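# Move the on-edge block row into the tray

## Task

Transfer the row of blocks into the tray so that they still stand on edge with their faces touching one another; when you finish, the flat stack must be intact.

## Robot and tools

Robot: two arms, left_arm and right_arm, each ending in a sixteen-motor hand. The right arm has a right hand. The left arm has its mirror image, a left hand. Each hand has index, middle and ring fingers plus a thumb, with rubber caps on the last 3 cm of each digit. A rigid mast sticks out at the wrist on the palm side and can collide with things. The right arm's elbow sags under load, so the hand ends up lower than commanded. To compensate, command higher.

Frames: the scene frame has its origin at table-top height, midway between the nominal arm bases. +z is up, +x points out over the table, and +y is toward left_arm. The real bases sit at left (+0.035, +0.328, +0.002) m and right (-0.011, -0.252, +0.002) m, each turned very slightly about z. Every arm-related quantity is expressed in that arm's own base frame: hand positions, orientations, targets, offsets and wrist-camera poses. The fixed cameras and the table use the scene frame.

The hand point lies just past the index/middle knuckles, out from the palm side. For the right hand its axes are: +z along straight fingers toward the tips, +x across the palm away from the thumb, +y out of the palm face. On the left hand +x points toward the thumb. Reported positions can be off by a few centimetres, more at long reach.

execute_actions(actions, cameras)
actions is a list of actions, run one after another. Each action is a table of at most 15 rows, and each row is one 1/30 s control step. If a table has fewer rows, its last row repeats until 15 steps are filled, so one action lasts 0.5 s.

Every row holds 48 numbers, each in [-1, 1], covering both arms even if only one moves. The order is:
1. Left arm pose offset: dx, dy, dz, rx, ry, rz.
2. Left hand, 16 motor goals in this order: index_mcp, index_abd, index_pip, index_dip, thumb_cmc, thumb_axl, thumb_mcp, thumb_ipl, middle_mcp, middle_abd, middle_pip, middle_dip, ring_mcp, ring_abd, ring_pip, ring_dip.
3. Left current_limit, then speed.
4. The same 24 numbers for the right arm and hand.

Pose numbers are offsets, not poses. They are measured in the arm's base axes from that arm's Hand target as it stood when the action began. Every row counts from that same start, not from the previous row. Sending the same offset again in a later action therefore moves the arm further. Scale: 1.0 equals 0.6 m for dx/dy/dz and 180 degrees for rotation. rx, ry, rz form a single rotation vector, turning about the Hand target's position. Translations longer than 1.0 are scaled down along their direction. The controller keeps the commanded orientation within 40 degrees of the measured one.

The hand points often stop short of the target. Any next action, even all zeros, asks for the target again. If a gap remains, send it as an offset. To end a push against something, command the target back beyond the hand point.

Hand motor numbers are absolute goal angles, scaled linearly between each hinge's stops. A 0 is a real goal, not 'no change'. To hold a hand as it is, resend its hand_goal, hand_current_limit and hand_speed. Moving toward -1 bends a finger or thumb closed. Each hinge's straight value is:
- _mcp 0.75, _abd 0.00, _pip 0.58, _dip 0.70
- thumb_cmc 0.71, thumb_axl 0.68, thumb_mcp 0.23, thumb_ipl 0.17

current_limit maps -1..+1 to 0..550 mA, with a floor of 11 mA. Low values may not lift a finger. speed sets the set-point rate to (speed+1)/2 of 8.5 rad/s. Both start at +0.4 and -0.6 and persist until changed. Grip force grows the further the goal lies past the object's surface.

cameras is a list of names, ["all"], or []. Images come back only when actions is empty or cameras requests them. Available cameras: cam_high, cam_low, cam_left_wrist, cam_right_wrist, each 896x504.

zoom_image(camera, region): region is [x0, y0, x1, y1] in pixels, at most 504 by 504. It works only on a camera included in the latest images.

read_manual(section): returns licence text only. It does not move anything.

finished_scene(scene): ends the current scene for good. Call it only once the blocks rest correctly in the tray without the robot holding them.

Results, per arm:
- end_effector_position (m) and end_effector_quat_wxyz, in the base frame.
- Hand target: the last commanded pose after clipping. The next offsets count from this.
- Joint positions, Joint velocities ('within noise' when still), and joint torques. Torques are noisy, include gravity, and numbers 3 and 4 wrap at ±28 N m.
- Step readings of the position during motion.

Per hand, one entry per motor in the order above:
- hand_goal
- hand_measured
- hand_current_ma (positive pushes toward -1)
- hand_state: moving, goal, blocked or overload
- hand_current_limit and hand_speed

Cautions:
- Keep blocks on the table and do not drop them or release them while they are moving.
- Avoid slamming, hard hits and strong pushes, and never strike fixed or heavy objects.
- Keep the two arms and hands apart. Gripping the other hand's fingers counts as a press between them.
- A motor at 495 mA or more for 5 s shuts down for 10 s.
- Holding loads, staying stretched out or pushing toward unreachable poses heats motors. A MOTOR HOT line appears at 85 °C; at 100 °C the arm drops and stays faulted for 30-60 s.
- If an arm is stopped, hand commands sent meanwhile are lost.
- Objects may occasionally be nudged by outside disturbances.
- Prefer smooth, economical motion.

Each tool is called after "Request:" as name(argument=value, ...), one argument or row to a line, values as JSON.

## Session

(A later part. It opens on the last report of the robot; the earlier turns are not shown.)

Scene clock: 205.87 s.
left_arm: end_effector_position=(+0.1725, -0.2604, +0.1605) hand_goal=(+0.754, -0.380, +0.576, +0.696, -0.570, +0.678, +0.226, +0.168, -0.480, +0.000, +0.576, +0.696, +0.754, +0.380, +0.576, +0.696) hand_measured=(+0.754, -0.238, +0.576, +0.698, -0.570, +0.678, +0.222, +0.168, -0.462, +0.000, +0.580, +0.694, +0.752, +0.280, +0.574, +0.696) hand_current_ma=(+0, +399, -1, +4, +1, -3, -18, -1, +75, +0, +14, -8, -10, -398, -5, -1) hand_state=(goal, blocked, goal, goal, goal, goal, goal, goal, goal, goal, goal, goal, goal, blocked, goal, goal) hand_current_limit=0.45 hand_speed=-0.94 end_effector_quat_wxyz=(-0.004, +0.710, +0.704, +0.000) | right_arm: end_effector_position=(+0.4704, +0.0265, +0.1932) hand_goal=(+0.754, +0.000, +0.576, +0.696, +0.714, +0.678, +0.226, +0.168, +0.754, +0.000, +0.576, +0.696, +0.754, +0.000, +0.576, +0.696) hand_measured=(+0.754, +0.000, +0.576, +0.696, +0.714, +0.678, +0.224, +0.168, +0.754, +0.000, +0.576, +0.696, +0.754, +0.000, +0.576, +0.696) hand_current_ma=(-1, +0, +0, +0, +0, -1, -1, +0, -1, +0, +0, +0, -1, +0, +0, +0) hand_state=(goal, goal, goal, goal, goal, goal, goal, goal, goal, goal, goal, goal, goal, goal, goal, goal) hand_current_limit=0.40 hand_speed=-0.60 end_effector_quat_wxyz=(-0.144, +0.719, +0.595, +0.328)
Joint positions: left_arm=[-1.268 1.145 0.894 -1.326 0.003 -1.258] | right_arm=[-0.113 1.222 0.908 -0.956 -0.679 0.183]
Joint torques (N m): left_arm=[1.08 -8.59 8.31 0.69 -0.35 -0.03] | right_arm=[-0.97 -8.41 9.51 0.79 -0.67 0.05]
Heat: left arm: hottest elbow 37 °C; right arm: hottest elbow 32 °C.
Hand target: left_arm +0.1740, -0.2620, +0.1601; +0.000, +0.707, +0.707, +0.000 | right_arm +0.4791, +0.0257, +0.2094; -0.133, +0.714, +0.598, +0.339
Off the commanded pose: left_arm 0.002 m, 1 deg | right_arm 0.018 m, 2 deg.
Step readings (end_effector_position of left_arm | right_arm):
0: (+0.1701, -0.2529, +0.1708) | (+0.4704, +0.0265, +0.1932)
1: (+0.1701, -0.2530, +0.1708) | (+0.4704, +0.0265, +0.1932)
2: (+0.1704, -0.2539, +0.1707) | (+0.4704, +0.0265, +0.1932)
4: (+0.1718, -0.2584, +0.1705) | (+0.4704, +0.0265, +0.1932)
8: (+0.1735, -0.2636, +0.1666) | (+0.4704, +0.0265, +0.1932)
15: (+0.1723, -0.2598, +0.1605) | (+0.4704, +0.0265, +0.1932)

Request:
execute_actions(
  actions=[
    [[0.0005,-0.017,-0.0418,0,0,0,0.754,-0.38,0.576,0.696,-0.57,0.678,0.226,0.168,-0.48,0,0.576,0.696,0.754,0.38,0.576,0.696,0.45,-0.94,0,0,0,0,0,0,0.754,0,0.576,0.696,0.714,0.678,0.226,0.168,0.754,0,0.576,0.696,0.754,0,0.576,0.696,0.4,-0.6]],
  ],
  cameras=["cam_left_wrist","cam_low"],
)

Request:
zoom_image(
  camera="cam_low",
  region=[390, 220, 480, 290],
)

Scene clock: 206.73 s.
left_arm: end_effector_position=(+0.1752, -0.2690, +0.1353) hand_goal=(+0.754, -0.380, +0.576, +0.696, -0.570, +0.678, +0.226, +0.168, -0.480, +0.000, +0.576, +0.696, +0.754, +0.380, +0.576, +0.696) hand_measured=(+0.754, -0.238, +0.576, +0.698, -0.570, +0.678, +0.222, +0.168, -0.462, +0.000, +0.580, +0.694, +0.752, +0.280, +0.574, +0.696) hand_current_ma=(+0, +399, -1, +4, +1, -3, -18, -1, +75, +0, +14, -8, -10, -398, -5, -1) hand_state=(goal, blocked, goal, goal, goal, goal, goal, goal, goal, goal, goal, goal, goal, blocked, goal, goal) hand_current_limit=0.45 hand_speed=-0.94 end_effector_quat_wxyz=(-0.004, +0.709, +0.705, +0.000) | right_arm: end_effector_position=(+0.4704, +0.0265, +0.1932) hand_goal=(+0.754, +0.000, +0.576, +0.696, +0.714, +0.678, +0.226, +0.168, +0.754, +0.000, +0.576, +0.696, +0.754, +0.000, +0.576, +0.696) hand_measured=(+0.754, +0.000, +0.576, +0.696, +0.714, +0.678, +0.224, +0.168, +0.754, +0.000, +0.576, +0.696, +0.754, +0.000, +0.576, +0.696) hand_current_ma=(-1, +0, +0, +0, +0, -1, -1, +0, -1, +0, +0, +0, -1, +0, +0, +0) hand_state=(goal, goal, goal, goal, goal, goal, goal, goal, goal, goal, goal, goal, goal, goal, goal, goal) hand_current_limit=0.40 hand_speed=-0.60 end_effector_quat_wxyz=(-0.144, +0.719, +0.595, +0.328)
Joint positions: left_arm=[-1.268 1.194 0.862 -1.246 0.003 -1.261] | right_arm=[-0.113 1.222 0.908 -0.956 -0.679 0.183]
Joint torques (N m): left_arm=[0.21 -9.17 8.21 0.79 -0.32 -0.13] | right_arm=[-0.85 -8.47 9.51 0.8 -0.67 0.04]
Heat: left arm: hottest elbow 37 °C; right arm: hottest elbow 32 °C.
Hand target: left_arm +0.1743, -0.2722, +0.1351; +0.000, +0.707, +0.707, +0.000 | right_arm +0.4791, +0.0257, +0.2094; -0.133, +0.714, +0.598, +0.339
Off the commanded pose: left_arm 0.003 m, 1 deg | right_arm 0.018 m, 2 deg.
Step readings (end_effector_position of left_arm | right_arm):
0: (+0.1725, -0.2604, +0.1605) | (+0.4704, +0.0265, +0.1932)
1: (+0.1725, -0.2605, +0.1604) | (+0.4704, +0.0265, +0.1932)
2: (+0.1728, -0.2613, +0.1594) | (+0.4704, +0.0265, +0.1932)
4: (+0.1737, -0.2644, +0.1554) | (+0.4704, +0.0265, +0.1932)
8: (+0.1749, -0.2680, +0.1424) | (+0.4704, +0.0265, +0.1932)
15: (+0.1750, -0.2685, +0.1353) | (+0.4704, +0.0265, +0.1932)
camera_calibration:
cam_left_wrist: T_world_to_cam=[[-0.63355, -0.771266, -0.0613417, -0.116521], [-0.55231, 0.395317, 0.733947, 0.0543703], [-0.541819, 0.498872, -0.676431, 0.444156], [0, 0, 0, 1]] pos_world=[0.19686, -0.332939, 0.253389]
Images, in order (width x height): cam_low 896x504, cam_left_wrist 896x504.

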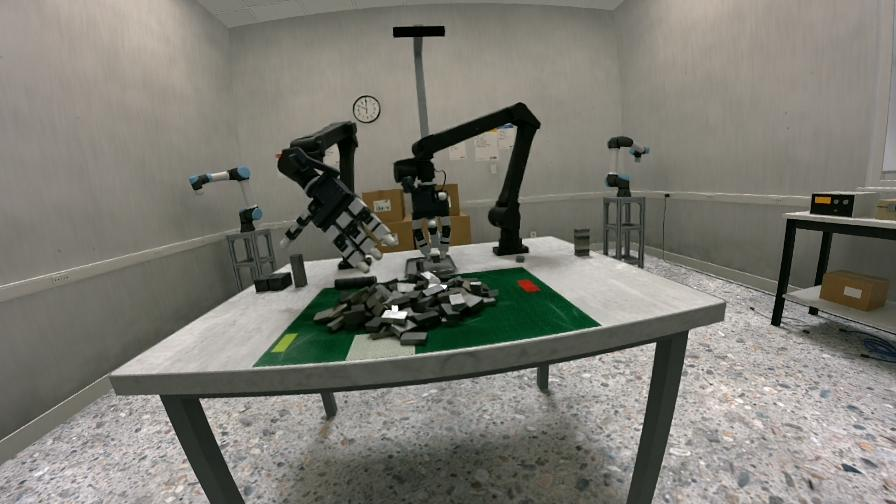

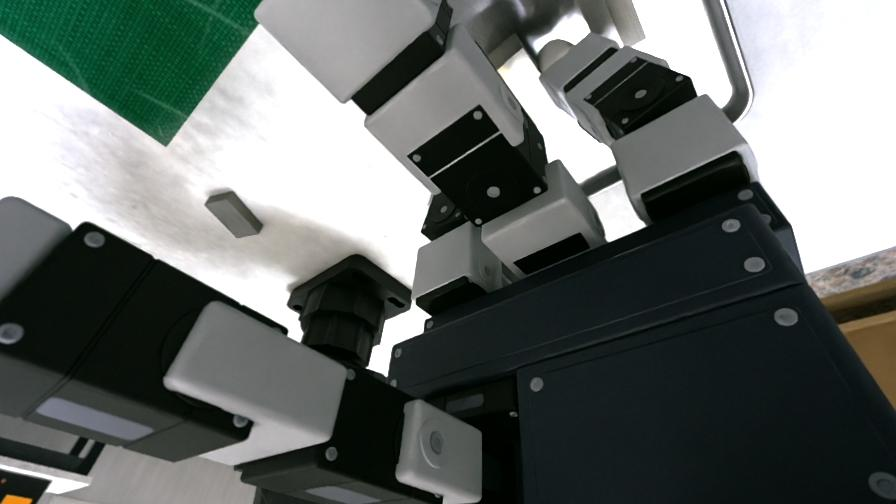

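Scaled by 5.600.

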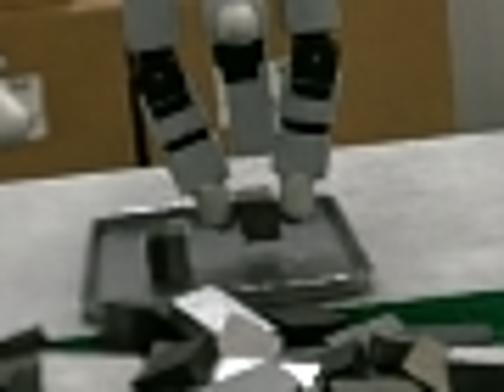

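Request:
zoom_image(
  camera="cam_left_wrist",
  region=[460, 0, 700, 160],
)

Scaled by 2.100.

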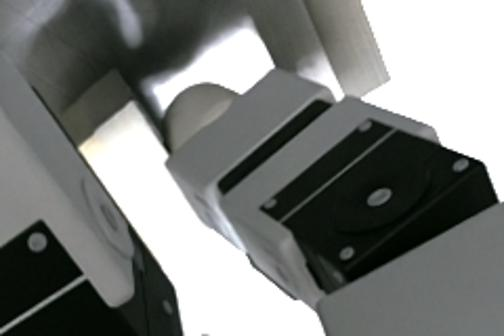

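Request:
execute_actions(
  actions=[
    [[-0.0008,-0.009,-0.0277,0,0,0,0.754,-0.38,0.576,0.696,-0.57,0.678,0.226,0.168,-0.48,0,0.576,0.696,0.754,0.38,0.576,0.696,0.45,-0.94,0,0,0,0,0,0,0.754,0,0.576,0.696,0.714,0.678,0.226,0.168,0.754,0,0.576,0.696,0.754,0,0.576,0.696,0.4,-0.6]],
  ],
  cameras=["cam_left_wrist","cam_low"],
)

Request:
zoom_image(
  camera="cam_left_wrist",
  region=[460, 0, 700, 160],
)

Request:
zoom_image(
  camera="cam_low",
  region=[390, 220, 480, 290],
)

Scene clock: 207.73 s.
left_arm: end_effector_position=(+0.1752, -0.2744, +0.1205) hand_goal=(+0.754, -0.380, +0.576, +0.696, -0.570, +0.678, +0.226, +0.168, -0.480, +0.000, +0.576, +0.696, +0.754, +0.380, +0.576, +0.696) hand_measured=(+0.754, -0.238, +0.576, +0.698, -0.570, +0.678, +0.222, +0.168, -0.462, +0.000, +0.580, +0.694, +0.752, +0.280, +0.574, +0.696) hand_current_ma=(+0, +399, -1, +4, +1, -3, -18, -1, +75, +0, +14, -8, -9, -398, -5, -1) hand_state=(goal, blocked, goal, goal, goal, goal, goal, goal, goal, goal, goal, goal, goal, blocked, goal, goal) hand_current_limit=0.45 hand_speed=-0.94 end_effector_quat_wxyz=(-0.003, +0.709, +0.705, +0.000) | right_arm: end_effector_position=(+0.4704, +0.0265, +0.1932) hand_goal=(+0.754, +0.000, +0.576, +0.696, +0.714, +0.678, +0.226, +0.168, +0.754, +0.000, +0.576, +0.696, +0.754, +0.000, +0.576, +0.696) hand_measured=(+0.754, +0.000, +0.576, +0.696, +0.714, +0.678, +0.224, +0.168, +0.754, +0.000, +0.576, +0.696, +0.754, +0.000, +0.576, +0.696) hand_current_ma=(-1, +0, +0, +0, +0, -1, -1, +0, -1, +0, +0, +0, -1, +0, +0, +0) hand_state=(goal, goal, goal, goal, goal, goal, goal, goal, goal, goal, goal, goal, goal, goal, goal, goal) hand_current_limit=0.40 hand_speed=-0.60 end_effector_quat_wxyz=(-0.144, +0.719, +0.595, +0.328)
Joint positions: left_arm=[-1.273 1.223 0.843 -1.197 0.002 -1.268] | right_arm=[-0.113 1.222 0.908 -0.956 -0.679 0.183]
Joint torques (N m): left_arm=[0.09 -9 7.86 0.9 -0.32 -0.11] | right_arm=[-0.85 -8.41 9.51 0.79 -0.67 0.04]
Heat: left arm: hottest elbow 37 °C; right arm: hottest elbow 32 °C.
Hand target: left_arm +0.1739, -0.2776, +0.1184; +0.000, +0.707, +0.707, +0.000 | right_arm +0.4791, +0.0257, +0.2094; -0.133, +0.714, +0.598, +0.339
Off the commanded pose: left_arm 0.004 m, 0 deg | right_arm 0.018 m, 2 deg.
Step readings (end_effector_position of left_arm | right_arm):
0: (+0.1752, -0.2690, +0.1353) | (+0.4704, +0.0265, +0.1932)
1: (+0.1752, -0.2690, +0.1353) | (+0.4704, +0.0265, +0.1932)
2: (+0.1753, -0.2697, +0.1348) | (+0.4704, +0.0265, +0.1932)
4: (+0.1754, -0.2721, +0.1324) | (+0.4704, +0.0265, +0.1932)
8: (+0.1755, -0.2748, +0.1246) | (+0.4704, +0.0265, +0.1932)
15: (+0.1752, -0.2744, +0.1205) | (+0.4704, +0.0265, +0.1932)
camera_calibration:
cam_left_wrist: T_world_to_cam=[[-0.632792, -0.771939, -0.0607095, -0.122012], [-0.553662, 0.396259, 0.732419, 0.068018], [-0.541326, 0.497081, -0.678142, 0.436355], [0, 0, 0, 1]] pos_world=[0.196661, -0.338043, 0.238686]
Images, in order (width x height): cam_low 896x504, cam_left_wrist 896x504.

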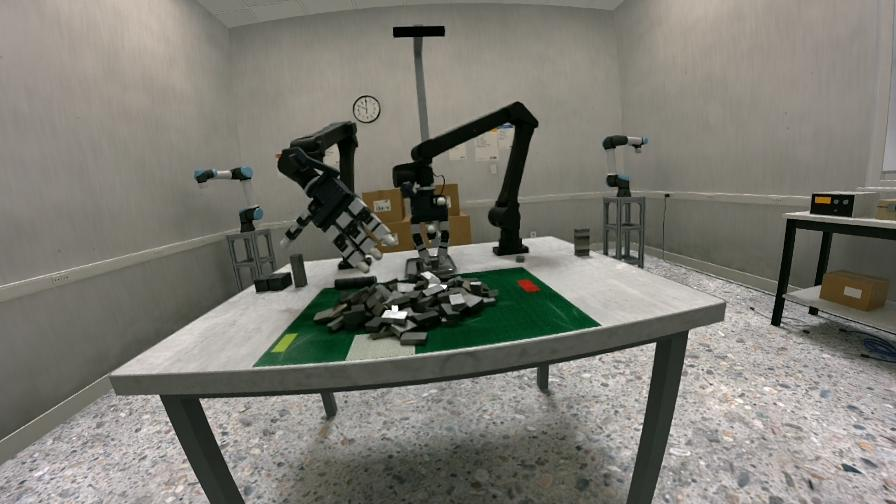

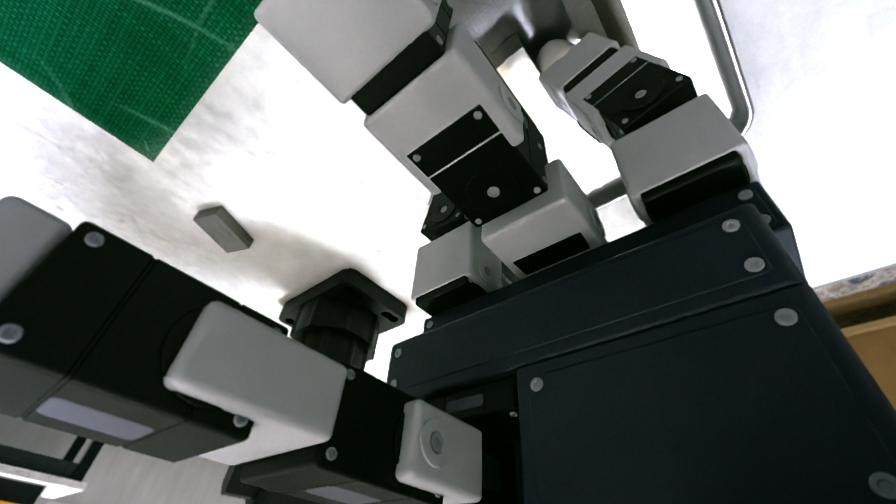

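Scaled by 2.100.

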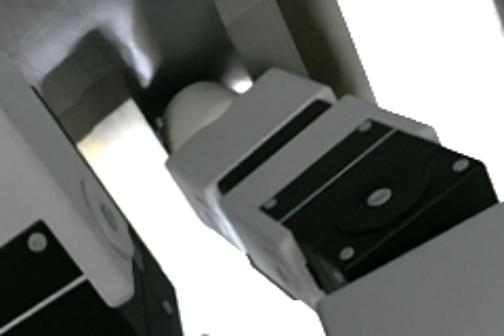

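Scaled by 5.600.

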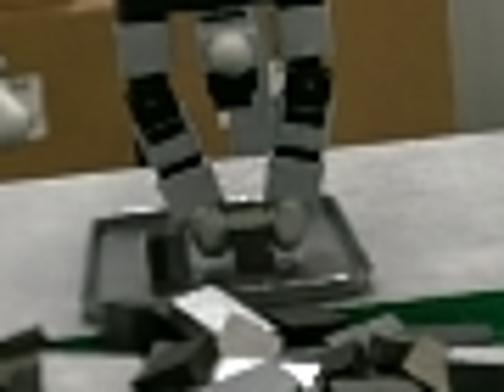

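Request:
execute_actions(
  actions=[
    [[0,0,0,0,0,0,0.754,-0.2,0.576,0.696,-0.57,0.678,0.226,0.168,-0.48,0,0.576,0.696,0.754,0.255,0.576,0.696,0.45,-0.95,0,0,0,0,0,0,0.754,0,0.576,0.696,0.714,0.678,0.226,0.168,0.754,0,0.576,0.696,0.754,0,0.576,0.696,0.4,-0.6]],
    [[0.0088,-0.0287,0.048,-0.0173,-0.0053,0,0.754,-0.2,0.576,0.696,-0.57,0.678,0.226,0.168,-0.48,0,0.576,0.696,0.754,0.255,0.576,0.696,0.45,-0.95,0,0,0,0,0,0,0.754,0,0.576,0.696,0.714,0.678,0.226,0.168,0.754,0,0.576,0.696,0.754,0,0.576,0.696,0.4,-0.6]],
  ],
  cameras=["cam_left_wrist","cam_low"],
)

Request:
zoom_image(
  camera="cam_left_wrist",
  region=[460, 0, 700, 160],
)

Request:
zoom_image(
  camera="cam_low",
  region=[390, 220, 480, 290],
)

Scene clock: 209.57 s.
left_arm: end_effector_position=(+0.1758, -0.2766, +0.1247) hand_goal=(+0.754, -0.200, +0.576, +0.696, -0.570, +0.678, +0.226, +0.168, -0.480, +0.000, +0.576, +0.696, +0.754, +0.256, +0.576, +0.696) hand_measured=(+0.754, -0.194, +0.576, +0.698, -0.570, +0.678, +0.222, +0.168, -0.462, +0.000, +0.580, +0.694, +0.752, +0.262, +0.574, +0.696) hand_current_ma=(+0, +21, -1, +4, +1, -3, -18, -1, +75, +0, +14, -8, -9, +21, -5, -1) hand_state=(goal, goal, goal, goal, goal, goal, goal, goal, goal, goal, goal, goal, goal, goal, goal, goal) hand_current_limit=0.45 hand_speed=-0.95 end_effector_quat_wxyz=(-0.001, +0.709, +0.705, +0.000) | right_arm: end_effector_position=(+0.4704, +0.0265, +0.1932) hand_goal=(+0.754, +0.000, +0.576, +0.696, +0.714, +0.678, +0.226, +0.168, +0.754, +0.000, +0.576, +0.696, +0.754, +0.000, +0.576, +0.696) hand_measured=(+0.754, +0.000, +0.576, +0.696, +0.714, +0.678, +0.224, +0.168, +0.754, +0.000, +0.576, +0.696, +0.754, +0.000, +0.576, +0.696) hand_current_ma=(-1, +0, +0, +0, +0, -1, -1, +0, -1, +0, +0, +0, -1, +0, +0, +0) hand_state=(goal, goal, goal, goal, goal, goal, goal, goal, goal, goal, goal, goal, goal, goal, goal, goal) hand_current_limit=0.40 hand_speed=-0.60 end_effector_quat_wxyz=(-0.144, +0.719, +0.595, +0.328)
Joint positions: left_arm=[-1.274 1.222 0.854 -1.205 0.002 -1.268] | right_arm=[-0.113 1.222 0.908 -0.956 -0.679 0.183]
Joint torques (N m): left_arm=[0.38 -10.64 11.84 0.27 -0.28 -0.09] | right_arm=[-0.79 -8.41 9.5 0.8 -0.67 0.04]
Heat: left arm: hottest elbow 37 °C; right arm: hottest elbow 32 °C.
Hand target: left_arm +0.1791, -0.2949, +0.1472; +0.025, +0.707, +0.707, -0.013 | right_arm +0.4791, +0.0257, +0.2094; -0.133, +0.714, +0.598, +0.339
Off the commanded pose: left_arm 0.029 m, 3 deg | right_arm 0.018 m, 2 deg.
Step readings (end_effector_position of left_arm | right_arm):
0: (+0.1751, -0.2743, +0.1205) | (+0.4704, +0.0265, +0.1932)
1: (+0.1751, -0.2743, +0.1205) | (+0.4704, +0.0265, +0.1932)
2: (+0.1751, -0.2743, +0.1205) | (+0.4704, +0.0265, +0.1932)
4: (+0.1751, -0.2743, +0.1205) | (+0.4704, +0.0265, +0.1932)
8: (+0.1751, -0.2745, +0.1205) | (+0.4704, +0.0265, +0.1932)
15: (+0.1751, -0.2745, +0.1205) | (+0.4704, +0.0265, +0.1932)
16: (+0.1751, -0.2745, +0.1205) | (+0.4704, +0.0265, +0.1932)
17: (+0.1751, -0.2745, +0.1205) | (+0.4704, +0.0265, +0.1932)
19: (+0.1751, -0.2745, +0.1205) | (+0.4704, +0.0265, +0.1932)
23: (+0.1754, -0.2755, +0.1223) | (+0.4704, +0.0265, +0.1932)
30: (+0.1758, -0.2765, +0.1246) | (+0.4704, +0.0265, +0.1932)
camera_calibration:
cam_left_wrist: T_world_to_cam=[[-0.632732, -0.772123, -0.0589658, -0.123313], [-0.554743, 0.398831, 0.730201, 0.0673442], [-0.540288, 0.494733, -0.680683, 0.440188], [0, 0, 0, 1]] pos_world=[0.197163, -0.339847, 0.243182]
Images, in order (width x height): cam_low 896x504, cam_left_wrist 896x504.

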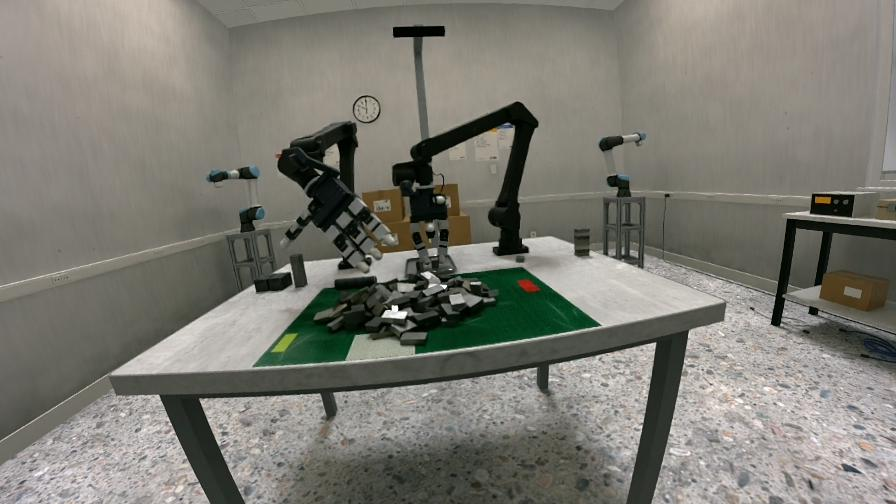

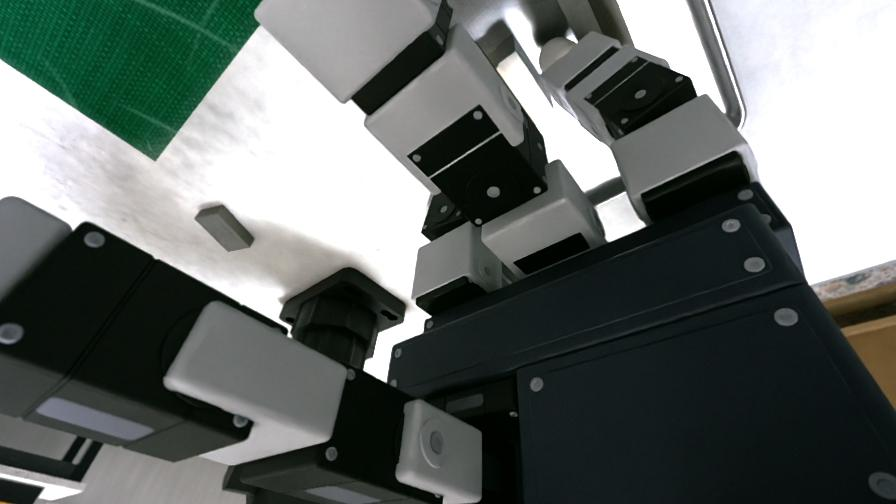

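Scaled by 2.100.

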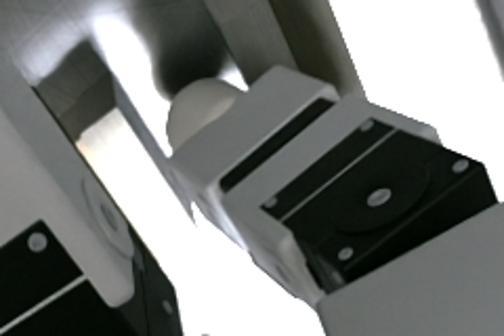

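Scaled by 5.600.

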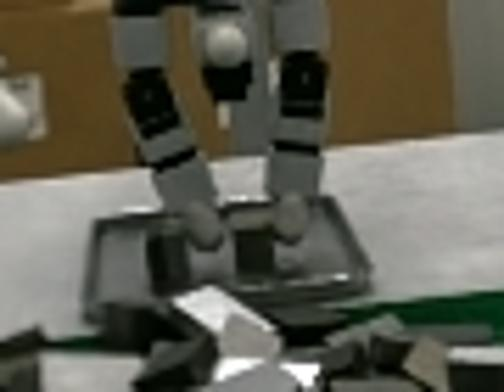

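Request:
execute_actions(
  actions=[
    [[0,0,0.02,-0.0008,-0.0003,0,0.754,-0.2,0.576,0.696,-0.57,0.678,0.226,0.168,-0.48,0,0.576,0.696,0.754,0.256,0.576,0.696,0.45,-0.95,0,0,0,0,0,0,0.754,0,0.576,0.696,0.714,0.678,0.226,0.168,0.754,0,0.576,0.696,0.754,0,0.576,0.696,0.4,-0.6]],
    [[0,0,0.03,0,0,0,0.754,-0.2,0.576,0.696,-0.57,0.678,0.226,0.168,-0.48,0,0.576,0.696,0.754,0.256,0.576,0.696,0.45,-0.95,0,0,0,0,0,0,0.754,0,0.576,0.696,0.714,0.678,0.226,0.168,0.754,0,0.576,0.696,0.754,0,0.576,0.696,0.4,-0.6]],
  ],
  cameras=["cam_left_wrist","cam_low"],
)

Request:
zoom_image(
  camera="cam_left_wrist",
  region=[440, 0, 680, 160],
)

Request:
zoom_image(
  camera="cam_low",
  region=[390, 220, 480, 290],
)

Scene clock: 211.00 s.
left_arm: end_effector_position=(+0.1777, -0.2825, +0.1594) hand_goal=(+0.754, -0.200, +0.576, +0.696, -0.570, +0.678, +0.226, +0.168, -0.480, +0.000, +0.576, +0.696, +0.754, +0.256, +0.576, +0.696) hand_measured=(+0.754, -0.194, +0.576, +0.698, -0.570, +0.678, +0.222, +0.168, -0.462, +0.000, +0.580, +0.694, +0.752, +0.258, +0.574, +0.696) hand_current_ma=(+0, +17, -1, +4, +1, -3, -18, -1, +75, +0, +14, -8, -9, +6, -5, -1) hand_state=(goal, goal, goal, goal, goal, goal, goal, goal, goal, goal, goal, goal, goal, goal, goal, goal) hand_current_limit=0.45 hand_speed=-0.95 end_effector_quat_wxyz=(+0.009, +0.709, +0.705, -0.006) | right_arm: end_effector_position=(+0.4704, +0.0265, +0.1932) hand_goal=(+0.754, +0.000, +0.576, +0.696, +0.714, +0.678, +0.226, +0.168, +0.754, +0.000, +0.576, +0.696, +0.754, +0.000, +0.576, +0.696) hand_measured=(+0.754, +0.000, +0.576, +0.696, +0.714, +0.678, +0.224, +0.168, +0.754, +0.000, +0.576, +0.696, +0.754, +0.000, +0.576, +0.696) hand_current_ma=(-1, +0, +0, +0, +0, -1, -1, +0, -1, +0, +0, +0, -1, +0, +0, +0) hand_state=(goal, goal, goal, goal, goal, goal, goal, goal, goal, goal, goal, goal, goal, goal, goal, goal) hand_current_limit=0.40 hand_speed=-0.60 end_effector_quat_wxyz=(-0.144, +0.719, +0.595, +0.328)
Joint positions: left_arm=[-1.274 1.191 0.925 -1.282 0.001 -1.268] | right_arm=[-0.113 1.222 0.908 -0.956 -0.679 0.183]
Joint torques (N m): left_arm=[0.26 -9.88 11.52 -0.02 -0.3 -0.1] | right_arm=[-0.91 -8.41 9.51 0.8 -0.67 0.04]
Heat: left arm: hottest elbow 37 °C; right arm: hottest elbow 32 °C.
Hand target: left_arm +0.1791, -0.2949, +0.1772; +0.026, +0.707, +0.706, -0.014 | right_arm +0.4791, +0.0257, +0.2094; -0.133, +0.714, +0.598, +0.339
Off the commanded pose: left_arm 0.022 m, 2 deg | right_arm 0.018 m, 2 deg.
Step readings (end_effector_position of left_arm | right_arm):
0: (+0.1758, -0.2766, +0.1247) | (+0.4704, +0.0265, +0.1932)
1: (+0.1758, -0.2765, +0.1248) | (+0.4704, +0.0265, +0.1932)
2: (+0.1757, -0.2763, +0.1252) | (+0.4704, +0.0265, +0.1932)
4: (+0.1758, -0.2766, +0.1281) | (+0.4704, +0.0265, +0.1932)
8: (+0.1764, -0.2783, +0.1356) | (+0.4704, +0.0265, +0.1932)
15: (+0.1769, -0.2798, +0.1398) | (+0.4704, +0.0265, +0.1932)
16: (+0.1769, -0.2798, +0.1399) | (+0.4704, +0.0265, +0.1932)
17: (+0.1768, -0.2794, +0.1406) | (+0.4704, +0.0265, +0.1932)
19: (+0.1765, -0.2786, +0.1438) | (+0.4704, +0.0265, +0.1932)
23: (+0.1774, -0.2814, +0.1536) | (+0.4704, +0.0265, +0.1932)
30: (+0.1778, -0.2828, +0.1594) | (+0.4704, +0.0265, +0.1932)
camera_calibration:
cam_left_wrist: T_world_to_cam=[[-0.632335, -0.773287, -0.0466816, -0.12702], [-0.560206, 0.414809, 0.717009, 0.053064], [-0.53509, 0.479542, -0.695499, 0.464902], [0, 0, 0, 1]] pos_world=[0.198172, -0.343174, 0.279361]
Images, in order (width x height): cam_low 896x504, cam_left_wrist 896x504.

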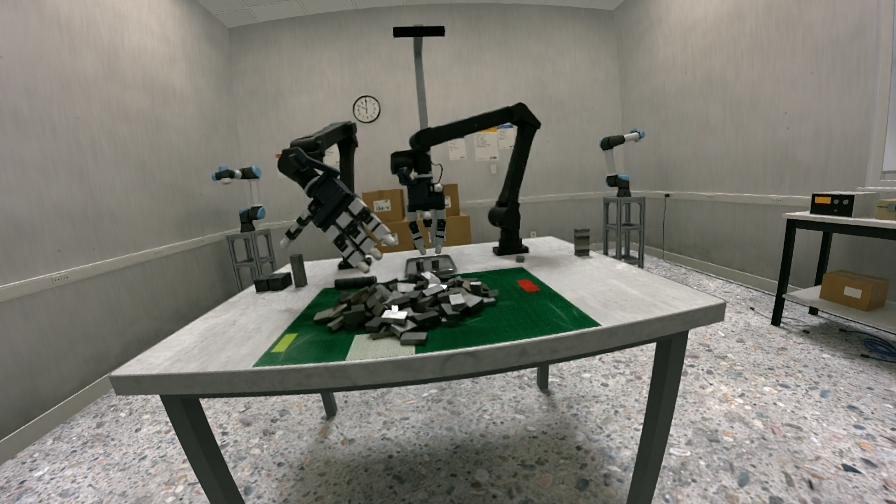

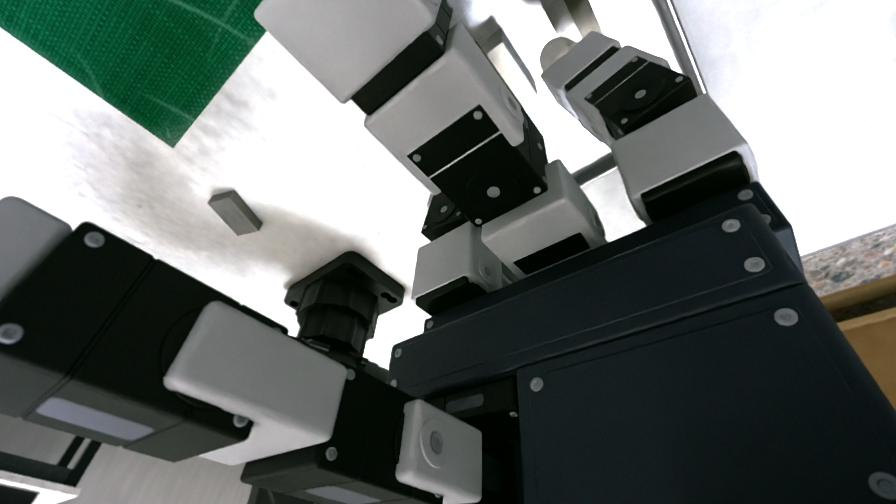

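Scaled by 2.100.

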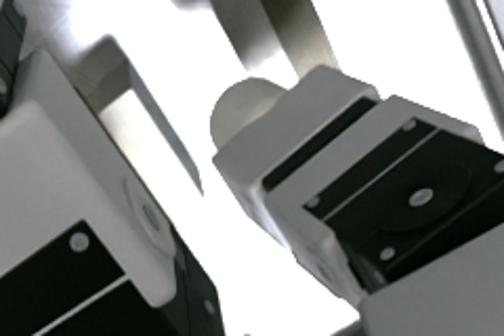

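Scaled by 5.600.

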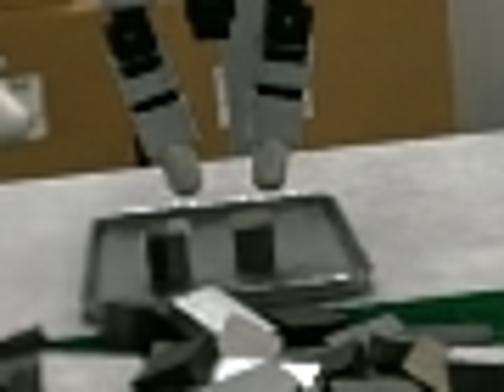

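Request:
execute_actions(
  actions=[
    [[-0.0077,0.0048,-0.0287,0.018,0.0054,0,0.754,0.08,0.576,0.696,-0.57,0.678,0.226,0.168,-0.48,0,0.576,0.696,0.754,-0.08,0.576,0.696,0.4,-0.8,0,0,0,0,0,0,0.754,0,0.576,0.696,0.714,0.678,0.226,0.168,0.754,0,0.576,0.696,0.754,0,0.576,0.696,0.4,-0.6]],
    [[0,-0.0125,-0.0333,0,0,0,0.754,0.08,0.576,0.696,-0.57,0.678,0.226,0.168,-0.48,0,0.576,0.696,0.754,-0.08,0.576,0.696,0.4,-0.8,0,0,0,0,0,0,0.754,0,0.576,0.696,0.714,0.678,0.226,0.168,0.754,0,0.576,0.696,0.754,0,0.576,0.696,0.4,-0.6]],
  ],
  cameras=["cam_left_wrist","cam_low"],
)

Request:
zoom_image(
  camera="cam_left_wrist",
  region=[440, 0, 680, 160],
)

Request:
zoom_image(
  camera="cam_low",
  region=[390, 220, 480, 290],
)

Scene clock: 213.93 s.
left_arm: end_effector_position=(+0.1752, -0.2934, +0.1409) hand_goal=(+0.754, +0.080, +0.576, +0.696, -0.570, +0.678, +0.226, +0.168, -0.480, +0.000, +0.576, +0.696, +0.754, -0.080, +0.576, +0.696) hand_measured=(+0.754, +0.076, +0.576, +0.698, -0.570, +0.678, +0.222, +0.168, -0.462, +0.000, +0.580, +0.694, +0.752, -0.076, +0.574, +0.696) hand_current_ma=(+0, -12, -1, +4, +1, -3, -18, -1, +75, +0, +14, -8, -9, +13, -5, -1) hand_state=(goal, goal, goal, goal, goal, goal, goal, goal, goal, goal, goal, goal, goal, goal, goal, goal) hand_current_limit=0.40 hand_speed=-0.80 end_effector_quat_wxyz=(-0.002, +0.709, +0.705, +0.001) | right_arm: end_effector_position=(+0.4704, +0.0265, +0.1932) hand_goal=(+0.754, +0.000, +0.576, +0.696, +0.714, +0.678, +0.226, +0.168, +0.754, +0.000, +0.576, +0.696, +0.754, +0.000, +0.576, +0.696) hand_measured=(+0.754, +0.000, +0.576, +0.696, +0.714, +0.678, +0.224, +0.168, +0.754, +0.000, +0.576, +0.696, +0.754, +0.000, +0.576, +0.696) hand_current_ma=(-1, +0, +0, +0, +0, -1, -1, +0, -1, +0, +0, +0, -1, +0, +0, +0) hand_state=(goal, goal, goal, goal, goal, goal, goal, goal, goal, goal, goal, goal, goal, goal, goal, goal) hand_current_limit=0.40 hand_speed=-0.60 end_effector_quat_wxyz=(-0.144, +0.719, +0.595, +0.328)
Joint positions: left_arm=[-1.291 1.253 0.925 -1.248 0.001 -1.285] | right_arm=[-0.113 1.222 0.908 -0.956 -0.679 0.183]
Joint torques (N m): left_arm=[0.21 -9.35 8.68 0.83 -0.28 -0.08] | right_arm=[-0.85 -8.41 9.51 0.81 -0.67 0.04]
Heat: left arm: hottest elbow 37 °C; right arm: hottest elbow 32 °C.
Hand target: left_arm +0.1745, -0.2995, +0.1400; +0.000, +0.707, +0.707, +0.000 | right_arm +0.4791, +0.0257, +0.2094; -0.133, +0.714, +0.598, +0.339
Off the commanded pose: left_arm 0.006 m, 0 deg | right_arm 0.018 m, 2 deg.
Step readings (end_effector_position of left_arm | right_arm):
0: (+0.1777, -0.2825, +0.1594) | (+0.4704, +0.0265, +0.1932)
1: (+0.1777, -0.2825, +0.1594) | (+0.4704, +0.0265, +0.1932)
2: (+0.1776, -0.2824, +0.1594) | (+0.4704, +0.0265, +0.1932)
4: (+0.1766, -0.2822, +0.1590) | (+0.4704, +0.0265, +0.1932)
8: (+0.1745, -0.2828, +0.1554) | (+0.4704, +0.0265, +0.1932)
15: (+0.1739, -0.2829, +0.1523) | (+0.4704, +0.0265, +0.1932)
16: (+0.1739, -0.2829, +0.1523) | (+0.4704, +0.0265, +0.1932)
17: (+0.1738, -0.2830, +0.1519) | (+0.4704, +0.0265, +0.1932)
19: (+0.1740, -0.2853, +0.1503) | (+0.4704, +0.0265, +0.1932)
23: (+0.1748, -0.2913, +0.1438) | (+0.4704, +0.0265, +0.1932)
30: (+0.1752, -0.2934, +0.1409) | (+0.4704, +0.0265, +0.1932)
camera_calibration:
cam_left_wrist: T_world_to_cam=[[-0.633028, -0.77166, -0.0617799, -0.135233], [-0.554397, 0.3962, 0.731895, 0.0608905], [-0.540296, 0.49756, -0.678611, 0.459769], [0, 0, 0, 1]] pos_world=[0.196563, -0.357241, 0.259084]
Images, in order (width x height): cam_low 896x504, cam_left_wrist 896x504.

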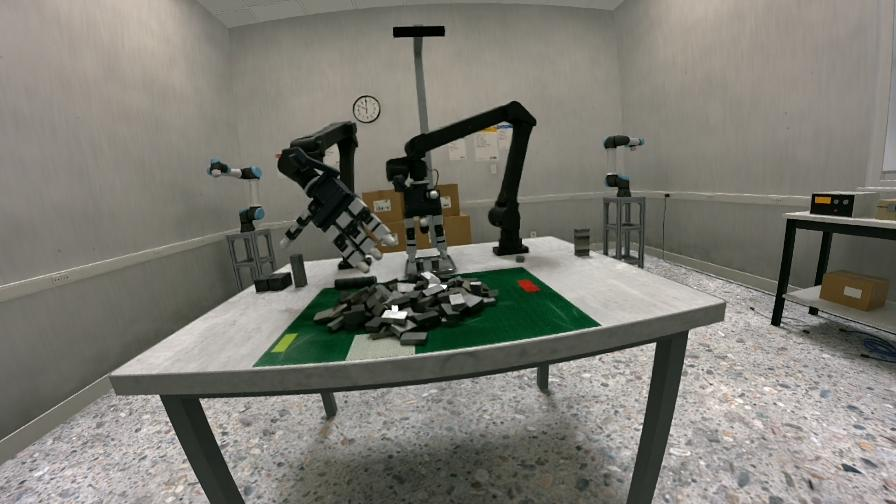

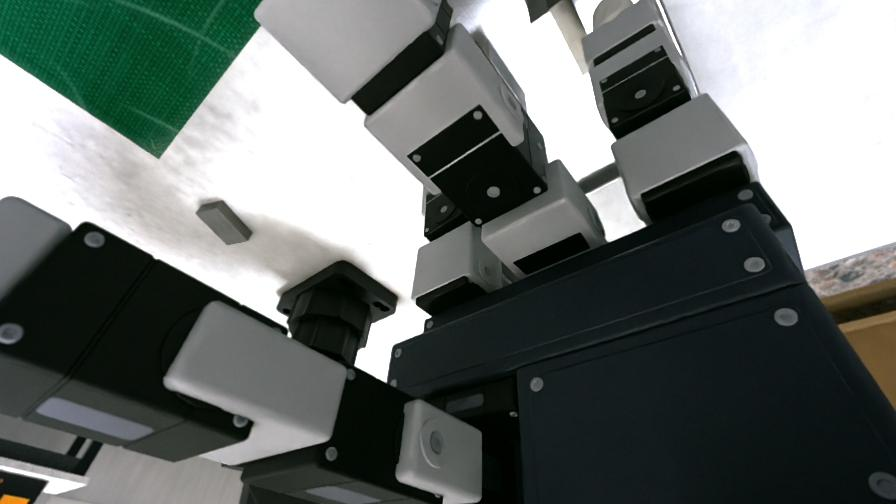

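Scaled by 2.100.

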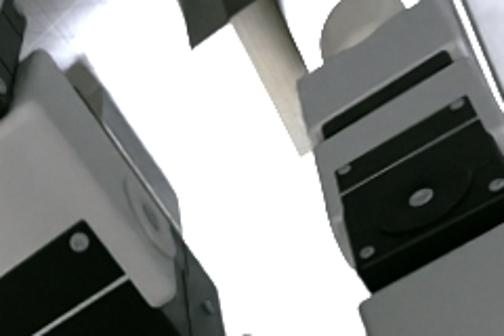

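Scaled by 5.600.

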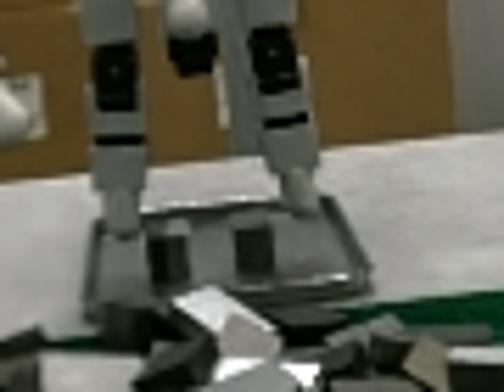

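Request:
execute_actions(
  actions=[
    [[-0.0008,-0.0078,-0.0292,0,0,0,0.754,0.08,0.576,0.696,-0.57,0.678,0.226,0.168,-0.48,0,0.576,0.696,0.754,-0.08,0.576,0.696,0.4,-0.8,0,0,0,0,0,0,0.754,0,0.576,0.696,0.714,0.678,0.226,0.168,0.754,0,0.576,0.696,0.754,0,0.576,0.696,0.4,-0.6]],
  ],
  cameras=["cam_left_wrist","cam_low"],
)

Request:
zoom_image(
  camera="cam_left_wrist",
  region=[440, 0, 680, 160],
)

Request:
zoom_image(
  camera="cam_low",
  region=[390, 220, 480, 290],
)

Scene clock: 214.87 s.
left_arm: end_effector_position=(+0.1763, -0.3017, +0.1298) hand_goal=(+0.754, +0.080, +0.576, +0.696, -0.570, +0.678, +0.226, +0.168, -0.480, +0.000, +0.576, +0.696, +0.754, -0.080, +0.576, +0.696) hand_measured=(+0.754, +0.088, +0.576, +0.698, -0.570, +0.678, +0.222, +0.168, -0.462, +0.000, +0.580, +0.694, +0.752, -0.076, +0.574, +0.696) hand_current_ma=(-1, +25, -1, +4, +1, -3, -18, -1, +75, +0, +14, -8, -9, +12, -5, -1) hand_state=(goal, goal, goal, goal, goal, goal, goal, goal, goal, goal, goal, goal, goal, goal, goal, goal) hand_current_limit=0.40 hand_speed=-0.80 end_effector_quat_wxyz=(+0.003, +0.709, +0.705, -0.001) | right_arm: end_effector_position=(+0.4704, +0.0265, +0.1932) hand_goal=(+0.754, +0.000, +0.576, +0.696, +0.714, +0.678, +0.226, +0.168, +0.754, +0.000, +0.576, +0.696, +0.754, +0.000, +0.576, +0.696) hand_measured=(+0.754, +0.000, +0.576, +0.696, +0.714, +0.678, +0.224, +0.168, +0.754, +0.000, +0.576, +0.696, +0.754, +0.000, +0.576, +0.696) hand_current_ma=(-1, +0, +0, +0, +0, -1, -1, +0, -1, +0, +0, +0, -1, +0, +0, +0) hand_state=(goal, goal, goal, goal, goal, goal, goal, goal, goal, goal, goal, goal, goal, goal, goal, goal) hand_current_limit=0.40 hand_speed=-0.60 end_effector_quat_wxyz=(-0.144, +0.719, +0.595, +0.328)
Joint positions: left_arm=[-1.295 1.279 0.916 -1.202 0 -1.29] | right_arm=[-0.113 1.222 0.908 -0.956 -0.679 0.183]
Joint torques (N m): left_arm=[0.15 -9.35 7.61 1.16 -0.21 -0.11] | right_arm=[-0.79 -8.35 9.5 0.81 -0.67 0.04]
Heat: left arm: hottest elbow 37 °C; right arm: hottest elbow 32 °C.
Hand target: left_arm +0.1740, -0.3041, +0.1224; +0.000, +0.707, +0.707, +0.000 | right_arm +0.4791, +0.0257, +0.2094; -0.133, +0.714, +0.598, +0.339
Off the commanded pose: left_arm 0.008 m, 0 deg | right_arm 0.018 m, 2 deg.
Step readings (end_effector_position of left_arm | right_arm):
0: (+0.1752, -0.2934, +0.1409) | (+0.4704, +0.0265, +0.1932)
1: (+0.1752, -0.2936, +0.1409) | (+0.4704, +0.0265, +0.1932)
2: (+0.1754, -0.2946, +0.1407) | (+0.4704, +0.0265, +0.1932)
4: (+0.1761, -0.2986, +0.1395) | (+0.4704, +0.0265, +0.1932)
8: (+0.1766, -0.3025, +0.1347) | (+0.4704, +0.0265, +0.1932)
15: (+0.1763, -0.3018, +0.1298) | (+0.4704, +0.0265, +0.1932)
camera_calibration:
cam_left_wrist: T_world_to_cam=[[-0.631939, -0.772977, -0.0562046, -0.142919], [-0.557895, 0.403363, 0.725294, 0.076548], [-0.537965, 0.489698, -0.686141, 0.455192], [0, 0, 0, 1]] pos_world=[0.197267, -0.364256, 0.248773]
Images, in order (width x height): cam_low 896x504, cam_left_wrist 896x504.

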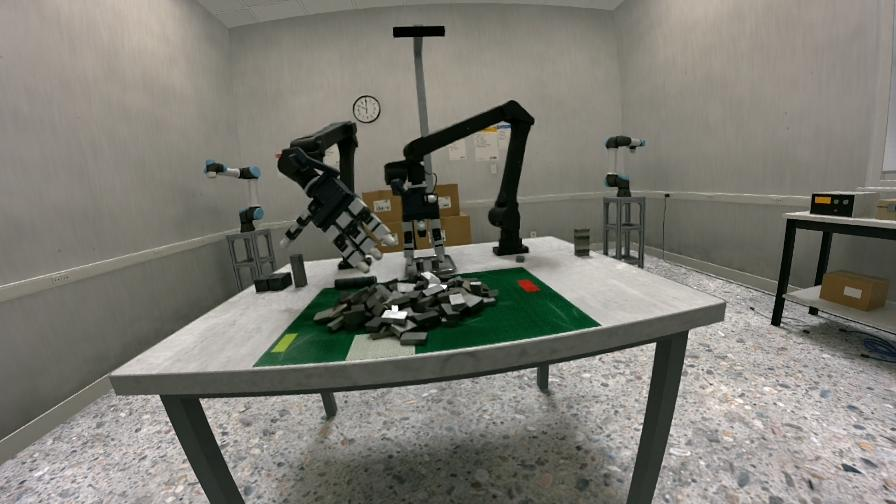

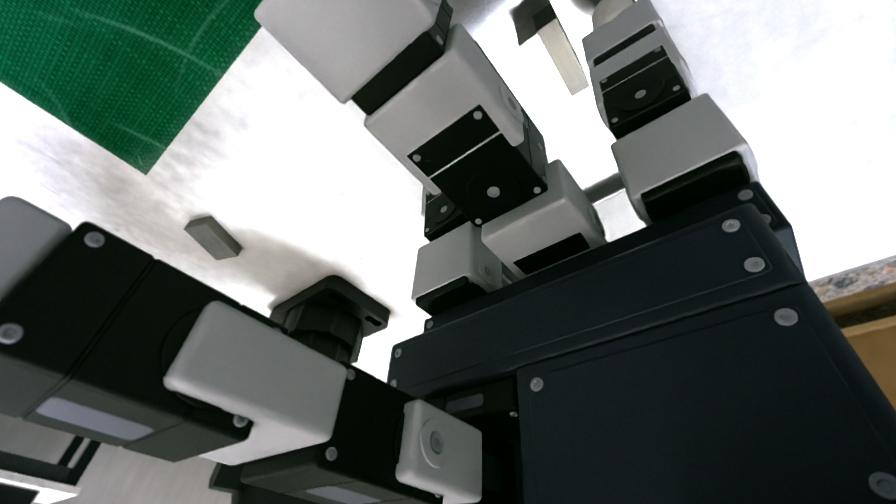

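Scaled by 2.100.

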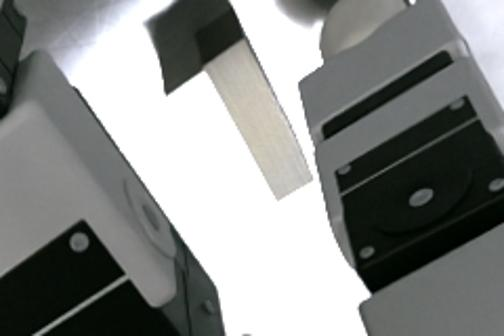

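Scaled by 5.600.

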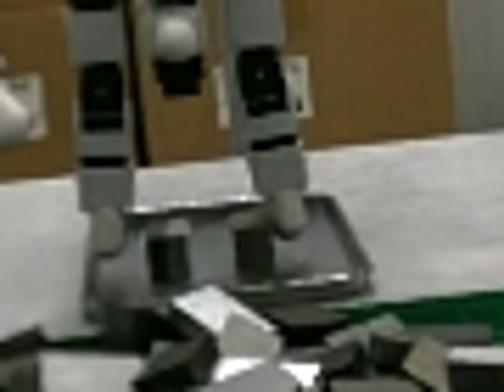

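Request:
execute_actions(
  actions=[
    [[0,0.003,-0.0083,0,0,0,0.754,0.08,0.576,0.696,-0.57,0.678,0.226,0.168,-0.48,0,0.576,0.696,0.754,-0.08,0.576,0.696,0.4,-0.8,0,0,0,0,0,0,0.754,0,0.576,0.696,0.714,0.678,0.226,0.168,0.754,0,0.576,0.696,0.754,0,0.576,0.696,0.4,-0.6]],
  ],
)

Scene clock: 215.77 s.
left_arm: end_effector_position=(+0.1761, -0.3010, +0.1256) hand_goal=(+0.754, +0.080, +0.576, +0.696, -0.570, +0.678, +0.226, +0.168, -0.480, +0.000, +0.576, +0.696, +0.754, -0.080, +0.576, +0.696) hand_measured=(+0.754, +0.088, +0.576, +0.698, -0.570, +0.678, +0.222, +0.168, -0.462, +0.000, +0.580, +0.694, +0.752, -0.076, +0.574, +0.696) hand_current_ma=(-2, +28, -1, +4, +1, -3, -18, -1, +75, +0, +14, -8, -9, +12, -5, -1) hand_state=(goal, goal, goal, goal, goal, goal, goal, goal, goal, goal, goal, goal, goal, goal, goal, goal) hand_current_limit=0.40 hand_speed=-0.80 end_effector_quat_wxyz=(+0.004, +0.709, +0.705, -0.002) | right_arm: end_effector_position=(+0.4704, +0.0265, +0.1932) hand_goal=(+0.754, +0.000, +0.576, +0.696, +0.714, +0.678, +0.226, +0.168, +0.754, +0.000, +0.576, +0.696, +0.754, +0.000, +0.576, +0.696) hand_measured=(+0.754, +0.000, +0.576, +0.696, +0.714, +0.678, +0.224, +0.168, +0.754, +0.000, +0.576, +0.696, +0.754, +0.000, +0.576, +0.696) hand_current_ma=(-1, +0, +0, +0, +0, -1, -1, +0, -1, +0, +0, +0, -1, +0, +0, +0) hand_state=(goal, goal, goal, goal, goal, goal, goal, goal, goal, goal, goal, goal, goal, goal, goal, goal) hand_current_limit=0.40 hand_speed=-0.60 end_effector_quat_wxyz=(-0.144, +0.719, +0.595, +0.328)
Joint positions: left_arm=[-1.295 1.279 0.905 -1.187 0 -1.29] | right_arm=[-0.113 1.222 0.908 -0.956 -0.679 0.183]
Joint torques (N m): left_arm=[0.38 -9.23 7.49 1.07 -0.26 -0.09] | right_arm=[-0.85 -8.41 9.5 0.8 -0.67 0.04]
Heat: left arm: hottest elbow 37 °C; right arm: hottest elbow 32 °C.
Hand target: left_arm +0.1740, -0.3023, +0.1174; +0.000, +0.707, +0.707, +0.000 | right_arm +0.4791, +0.0257, +0.2094; -0.133, +0.714, +0.598, +0.339
Off the commanded pose: left_arm 0.009 m, 1 deg | right_arm 0.018 m, 2 deg.
Step readings (end_effector_position of left_arm | right_arm):
0: (+0.1763, -0.3017, +0.1298) | (+0.4704, +0.0265, +0.1932)
1: (+0.1763, -0.3017, +0.1298) | (+0.4704, +0.0265, +0.1932)
2: (+0.1763, -0.3019, +0.1296) | (+0.4704, +0.0265, +0.1932)
4: (+0.1763, -0.3018, +0.1286) | (+0.4704, +0.0265, +0.1932)
8: (+0.1761, -0.3010, +0.1260) | (+0.4704, +0.0265, +0.1932)
15: (+0.1761, -0.3010, +0.1256) | (+0.4704, +0.0265, +0.1932)

Request:
execute_actions(
  actions=[
    [[0,0,0,0,0,0,0.754,-0.06,0.576,0.696,-0.57,0.678,0.226,0.168,-0.48,0,0.576,0.696,0.754,0.06,0.576,0.696,0.1,-0.97,0,0,0,0,0,0,0.754,0,0.576,0.696,0.714,0.678,0.226,0.168,0.754,0,0.576,0.696,0.754,0,0.576,0.696,0.4,-0.6]],
    [[0,0,0,0,0,0,0.754,-0.06,0.576,0.696,-0.57,0.678,0.226,0.168,-0.48,0,0.576,0.696,0.754,0.06,0.576,0.696,0.1,-0.97,0,0,0,0,0,0,0.754,0,0.576,0.696,0.714,0.678,0.226,0.168,0.754,0,0.576,0.696,0.754,0,0.576,0.696,0.4,-0.6]],
  ],
  cameras=["cam_left_wrist","cam_low"],
)

Request:
zoom_image(
  camera="cam_left_wrist",
  region=[440, 0, 680, 160],
)

Request:
zoom_image(
  camera="cam_low",
  region=[390, 220, 480, 290],
)

Scene clock: 217.37 s.
left_arm: end_effector_position=(+0.1762, -0.3009, +0.1254) hand_goal=(+0.754, -0.060, +0.576, +0.696, -0.570, +0.678, +0.226, +0.168, -0.480, +0.000, +0.576, +0.696, +0.754, +0.060, +0.576, +0.696) hand_measured=(+0.754, -0.034, +0.576, +0.698, -0.570, +0.678, +0.222, +0.168, -0.462, +0.000, +0.580, +0.694, +0.752, +0.056, +0.574, +0.696) hand_current_ma=(-2, +96, -1, +4, +1, -3, -18, -1, +75, +0, +14, -8, -9, -15, -5, -1) hand_state=(goal, blocked, goal, goal, goal, goal, goal, goal, goal, goal, goal, goal, goal, goal, goal, goal) hand_current_limit=0.10 hand_speed=-0.97 end_effector_quat_wxyz=(+0.004, +0.709, +0.705, -0.002) | right_arm: end_effector_position=(+0.4704, +0.0265, +0.1932) hand_goal=(+0.754, +0.000, +0.576, +0.696, +0.714, +0.678, +0.226, +0.168, +0.754, +0.000, +0.576, +0.696, +0.754, +0.000, +0.576, +0.696) hand_measured=(+0.754, +0.000, +0.576, +0.696, +0.714, +0.678, +0.224, +0.168, +0.754, +0.000, +0.576, +0.696, +0.754, +0.000, +0.576, +0.696) hand_current_ma=(-1, +0, +0, +0, +0, -1, -1, +0, -1, +0, +0, +0, -1, +0, +0, +0) hand_state=(goal, goal, goal, goal, goal, goal, goal, goal, goal, goal, goal, goal, goal, goal, goal, goal) hand_current_limit=0.40 hand_speed=-0.60 end_effector_quat_wxyz=(-0.144, +0.719, +0.595, +0.328)
Joint positions: left_arm=[-1.295 1.28 0.905 -1.187 -0.001 -1.291] | right_arm=[-0.113 1.222 0.908 -0.956 -0.679 0.183]
Joint torques (N m): left_arm=[0.32 -9.29 7.43 1.09 -0.2 -0.08] | right_arm=[-0.97 -8.41 9.5 0.79 -0.67 0.05]
Heat: left arm: hottest elbow 36 °C; right arm: hottest elbow 32 °C.
Hand target: left_arm +0.1741, -0.3023, +0.1175; +0.000, +0.707, +0.707, +0.000 | right_arm +0.4791, +0.0257, +0.2094; -0.133, +0.714, +0.598, +0.339
Off the commanded pose: left_arm 0.008 m, 1 deg | right_arm 0.018 m, 2 deg.
Step readings (end_effector_position of left_arm | right_arm):
0: (+0.1761, -0.3010, +0.1256) | (+0.4704, +0.0265, +0.1932)
1: (+0.1761, -0.3010, +0.1256) | (+0.4704, +0.0265, +0.1932)
2: (+0.1761, -0.3010, +0.1256) | (+0.4704, +0.0265, +0.1932)
4: (+0.1761, -0.3010, +0.1256) | (+0.4704, +0.0265, +0.1932)
8: (+0.1761, -0.3010, +0.1256) | (+0.4704, +0.0265, +0.1932)
15: (+0.1762, -0.3010, +0.1256) | (+0.4704, +0.0265, +0.1932)
16: (+0.1762, -0.3010, +0.1256) | (+0.4704, +0.0265, +0.1932)
17: (+0.1762, -0.3010, +0.1256) | (+0.4704, +0.0265, +0.1932)
19: (+0.1762, -0.3009, +0.1256) | (+0.4704, +0.0265, +0.1932)
23: (+0.1762, -0.3009, +0.1256) | (+0.4704, +0.0265, +0.1932)
30: (+0.1762, -0.3009, +0.1254) | (+0.4704, +0.0265, +0.1932)
camera_calibration:
cam_left_wrist: T_world_to_cam=[[-0.631526, -0.773383, -0.0552481, -0.142881], [-0.559138, 0.404895, 0.723481, 0.0801918], [-0.537159, 0.487789, -0.68813, 0.451196], [0, 0, 0, 1]] pos_world=[0.196969, -0.36306, 0.24457]
Images, in order (width x height): cam_low 896x504, cam_left_wrist 896x504.

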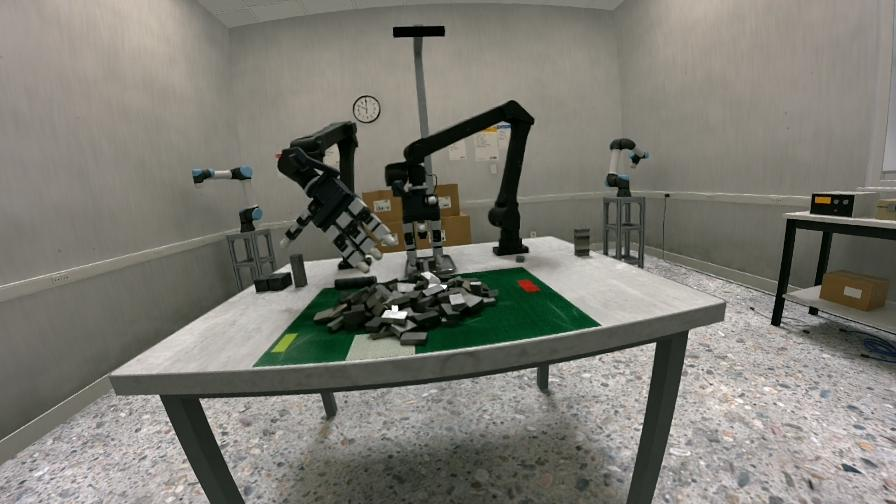

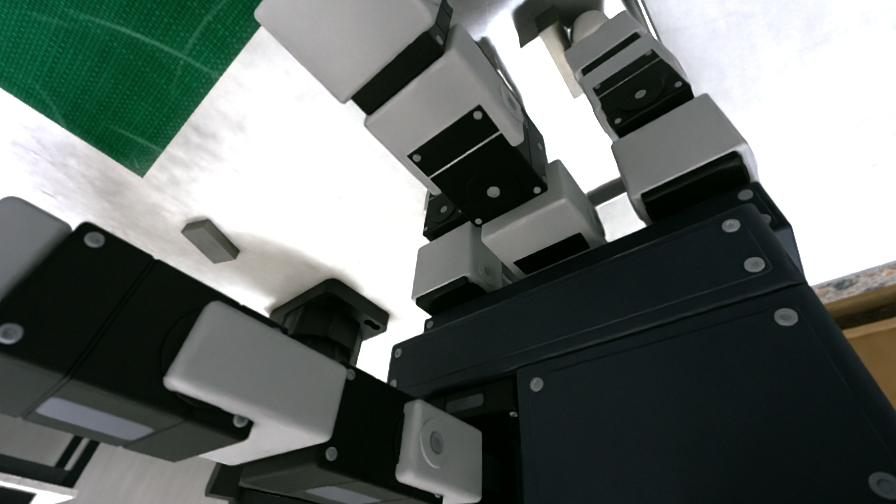

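Scaled by 2.100.

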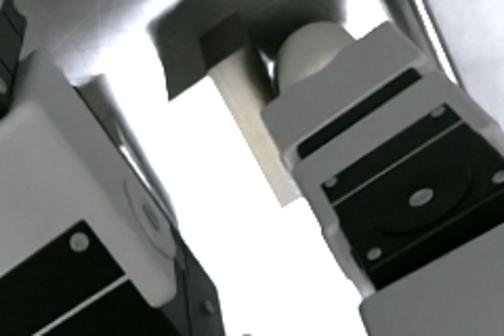

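Scaled by 5.600.

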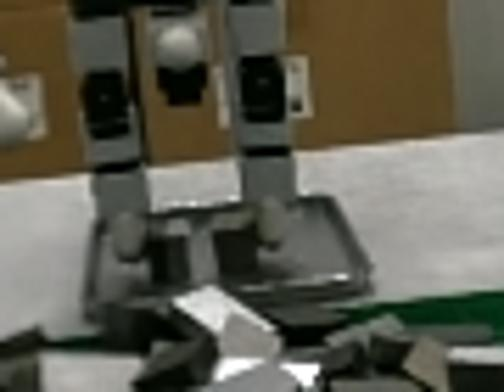

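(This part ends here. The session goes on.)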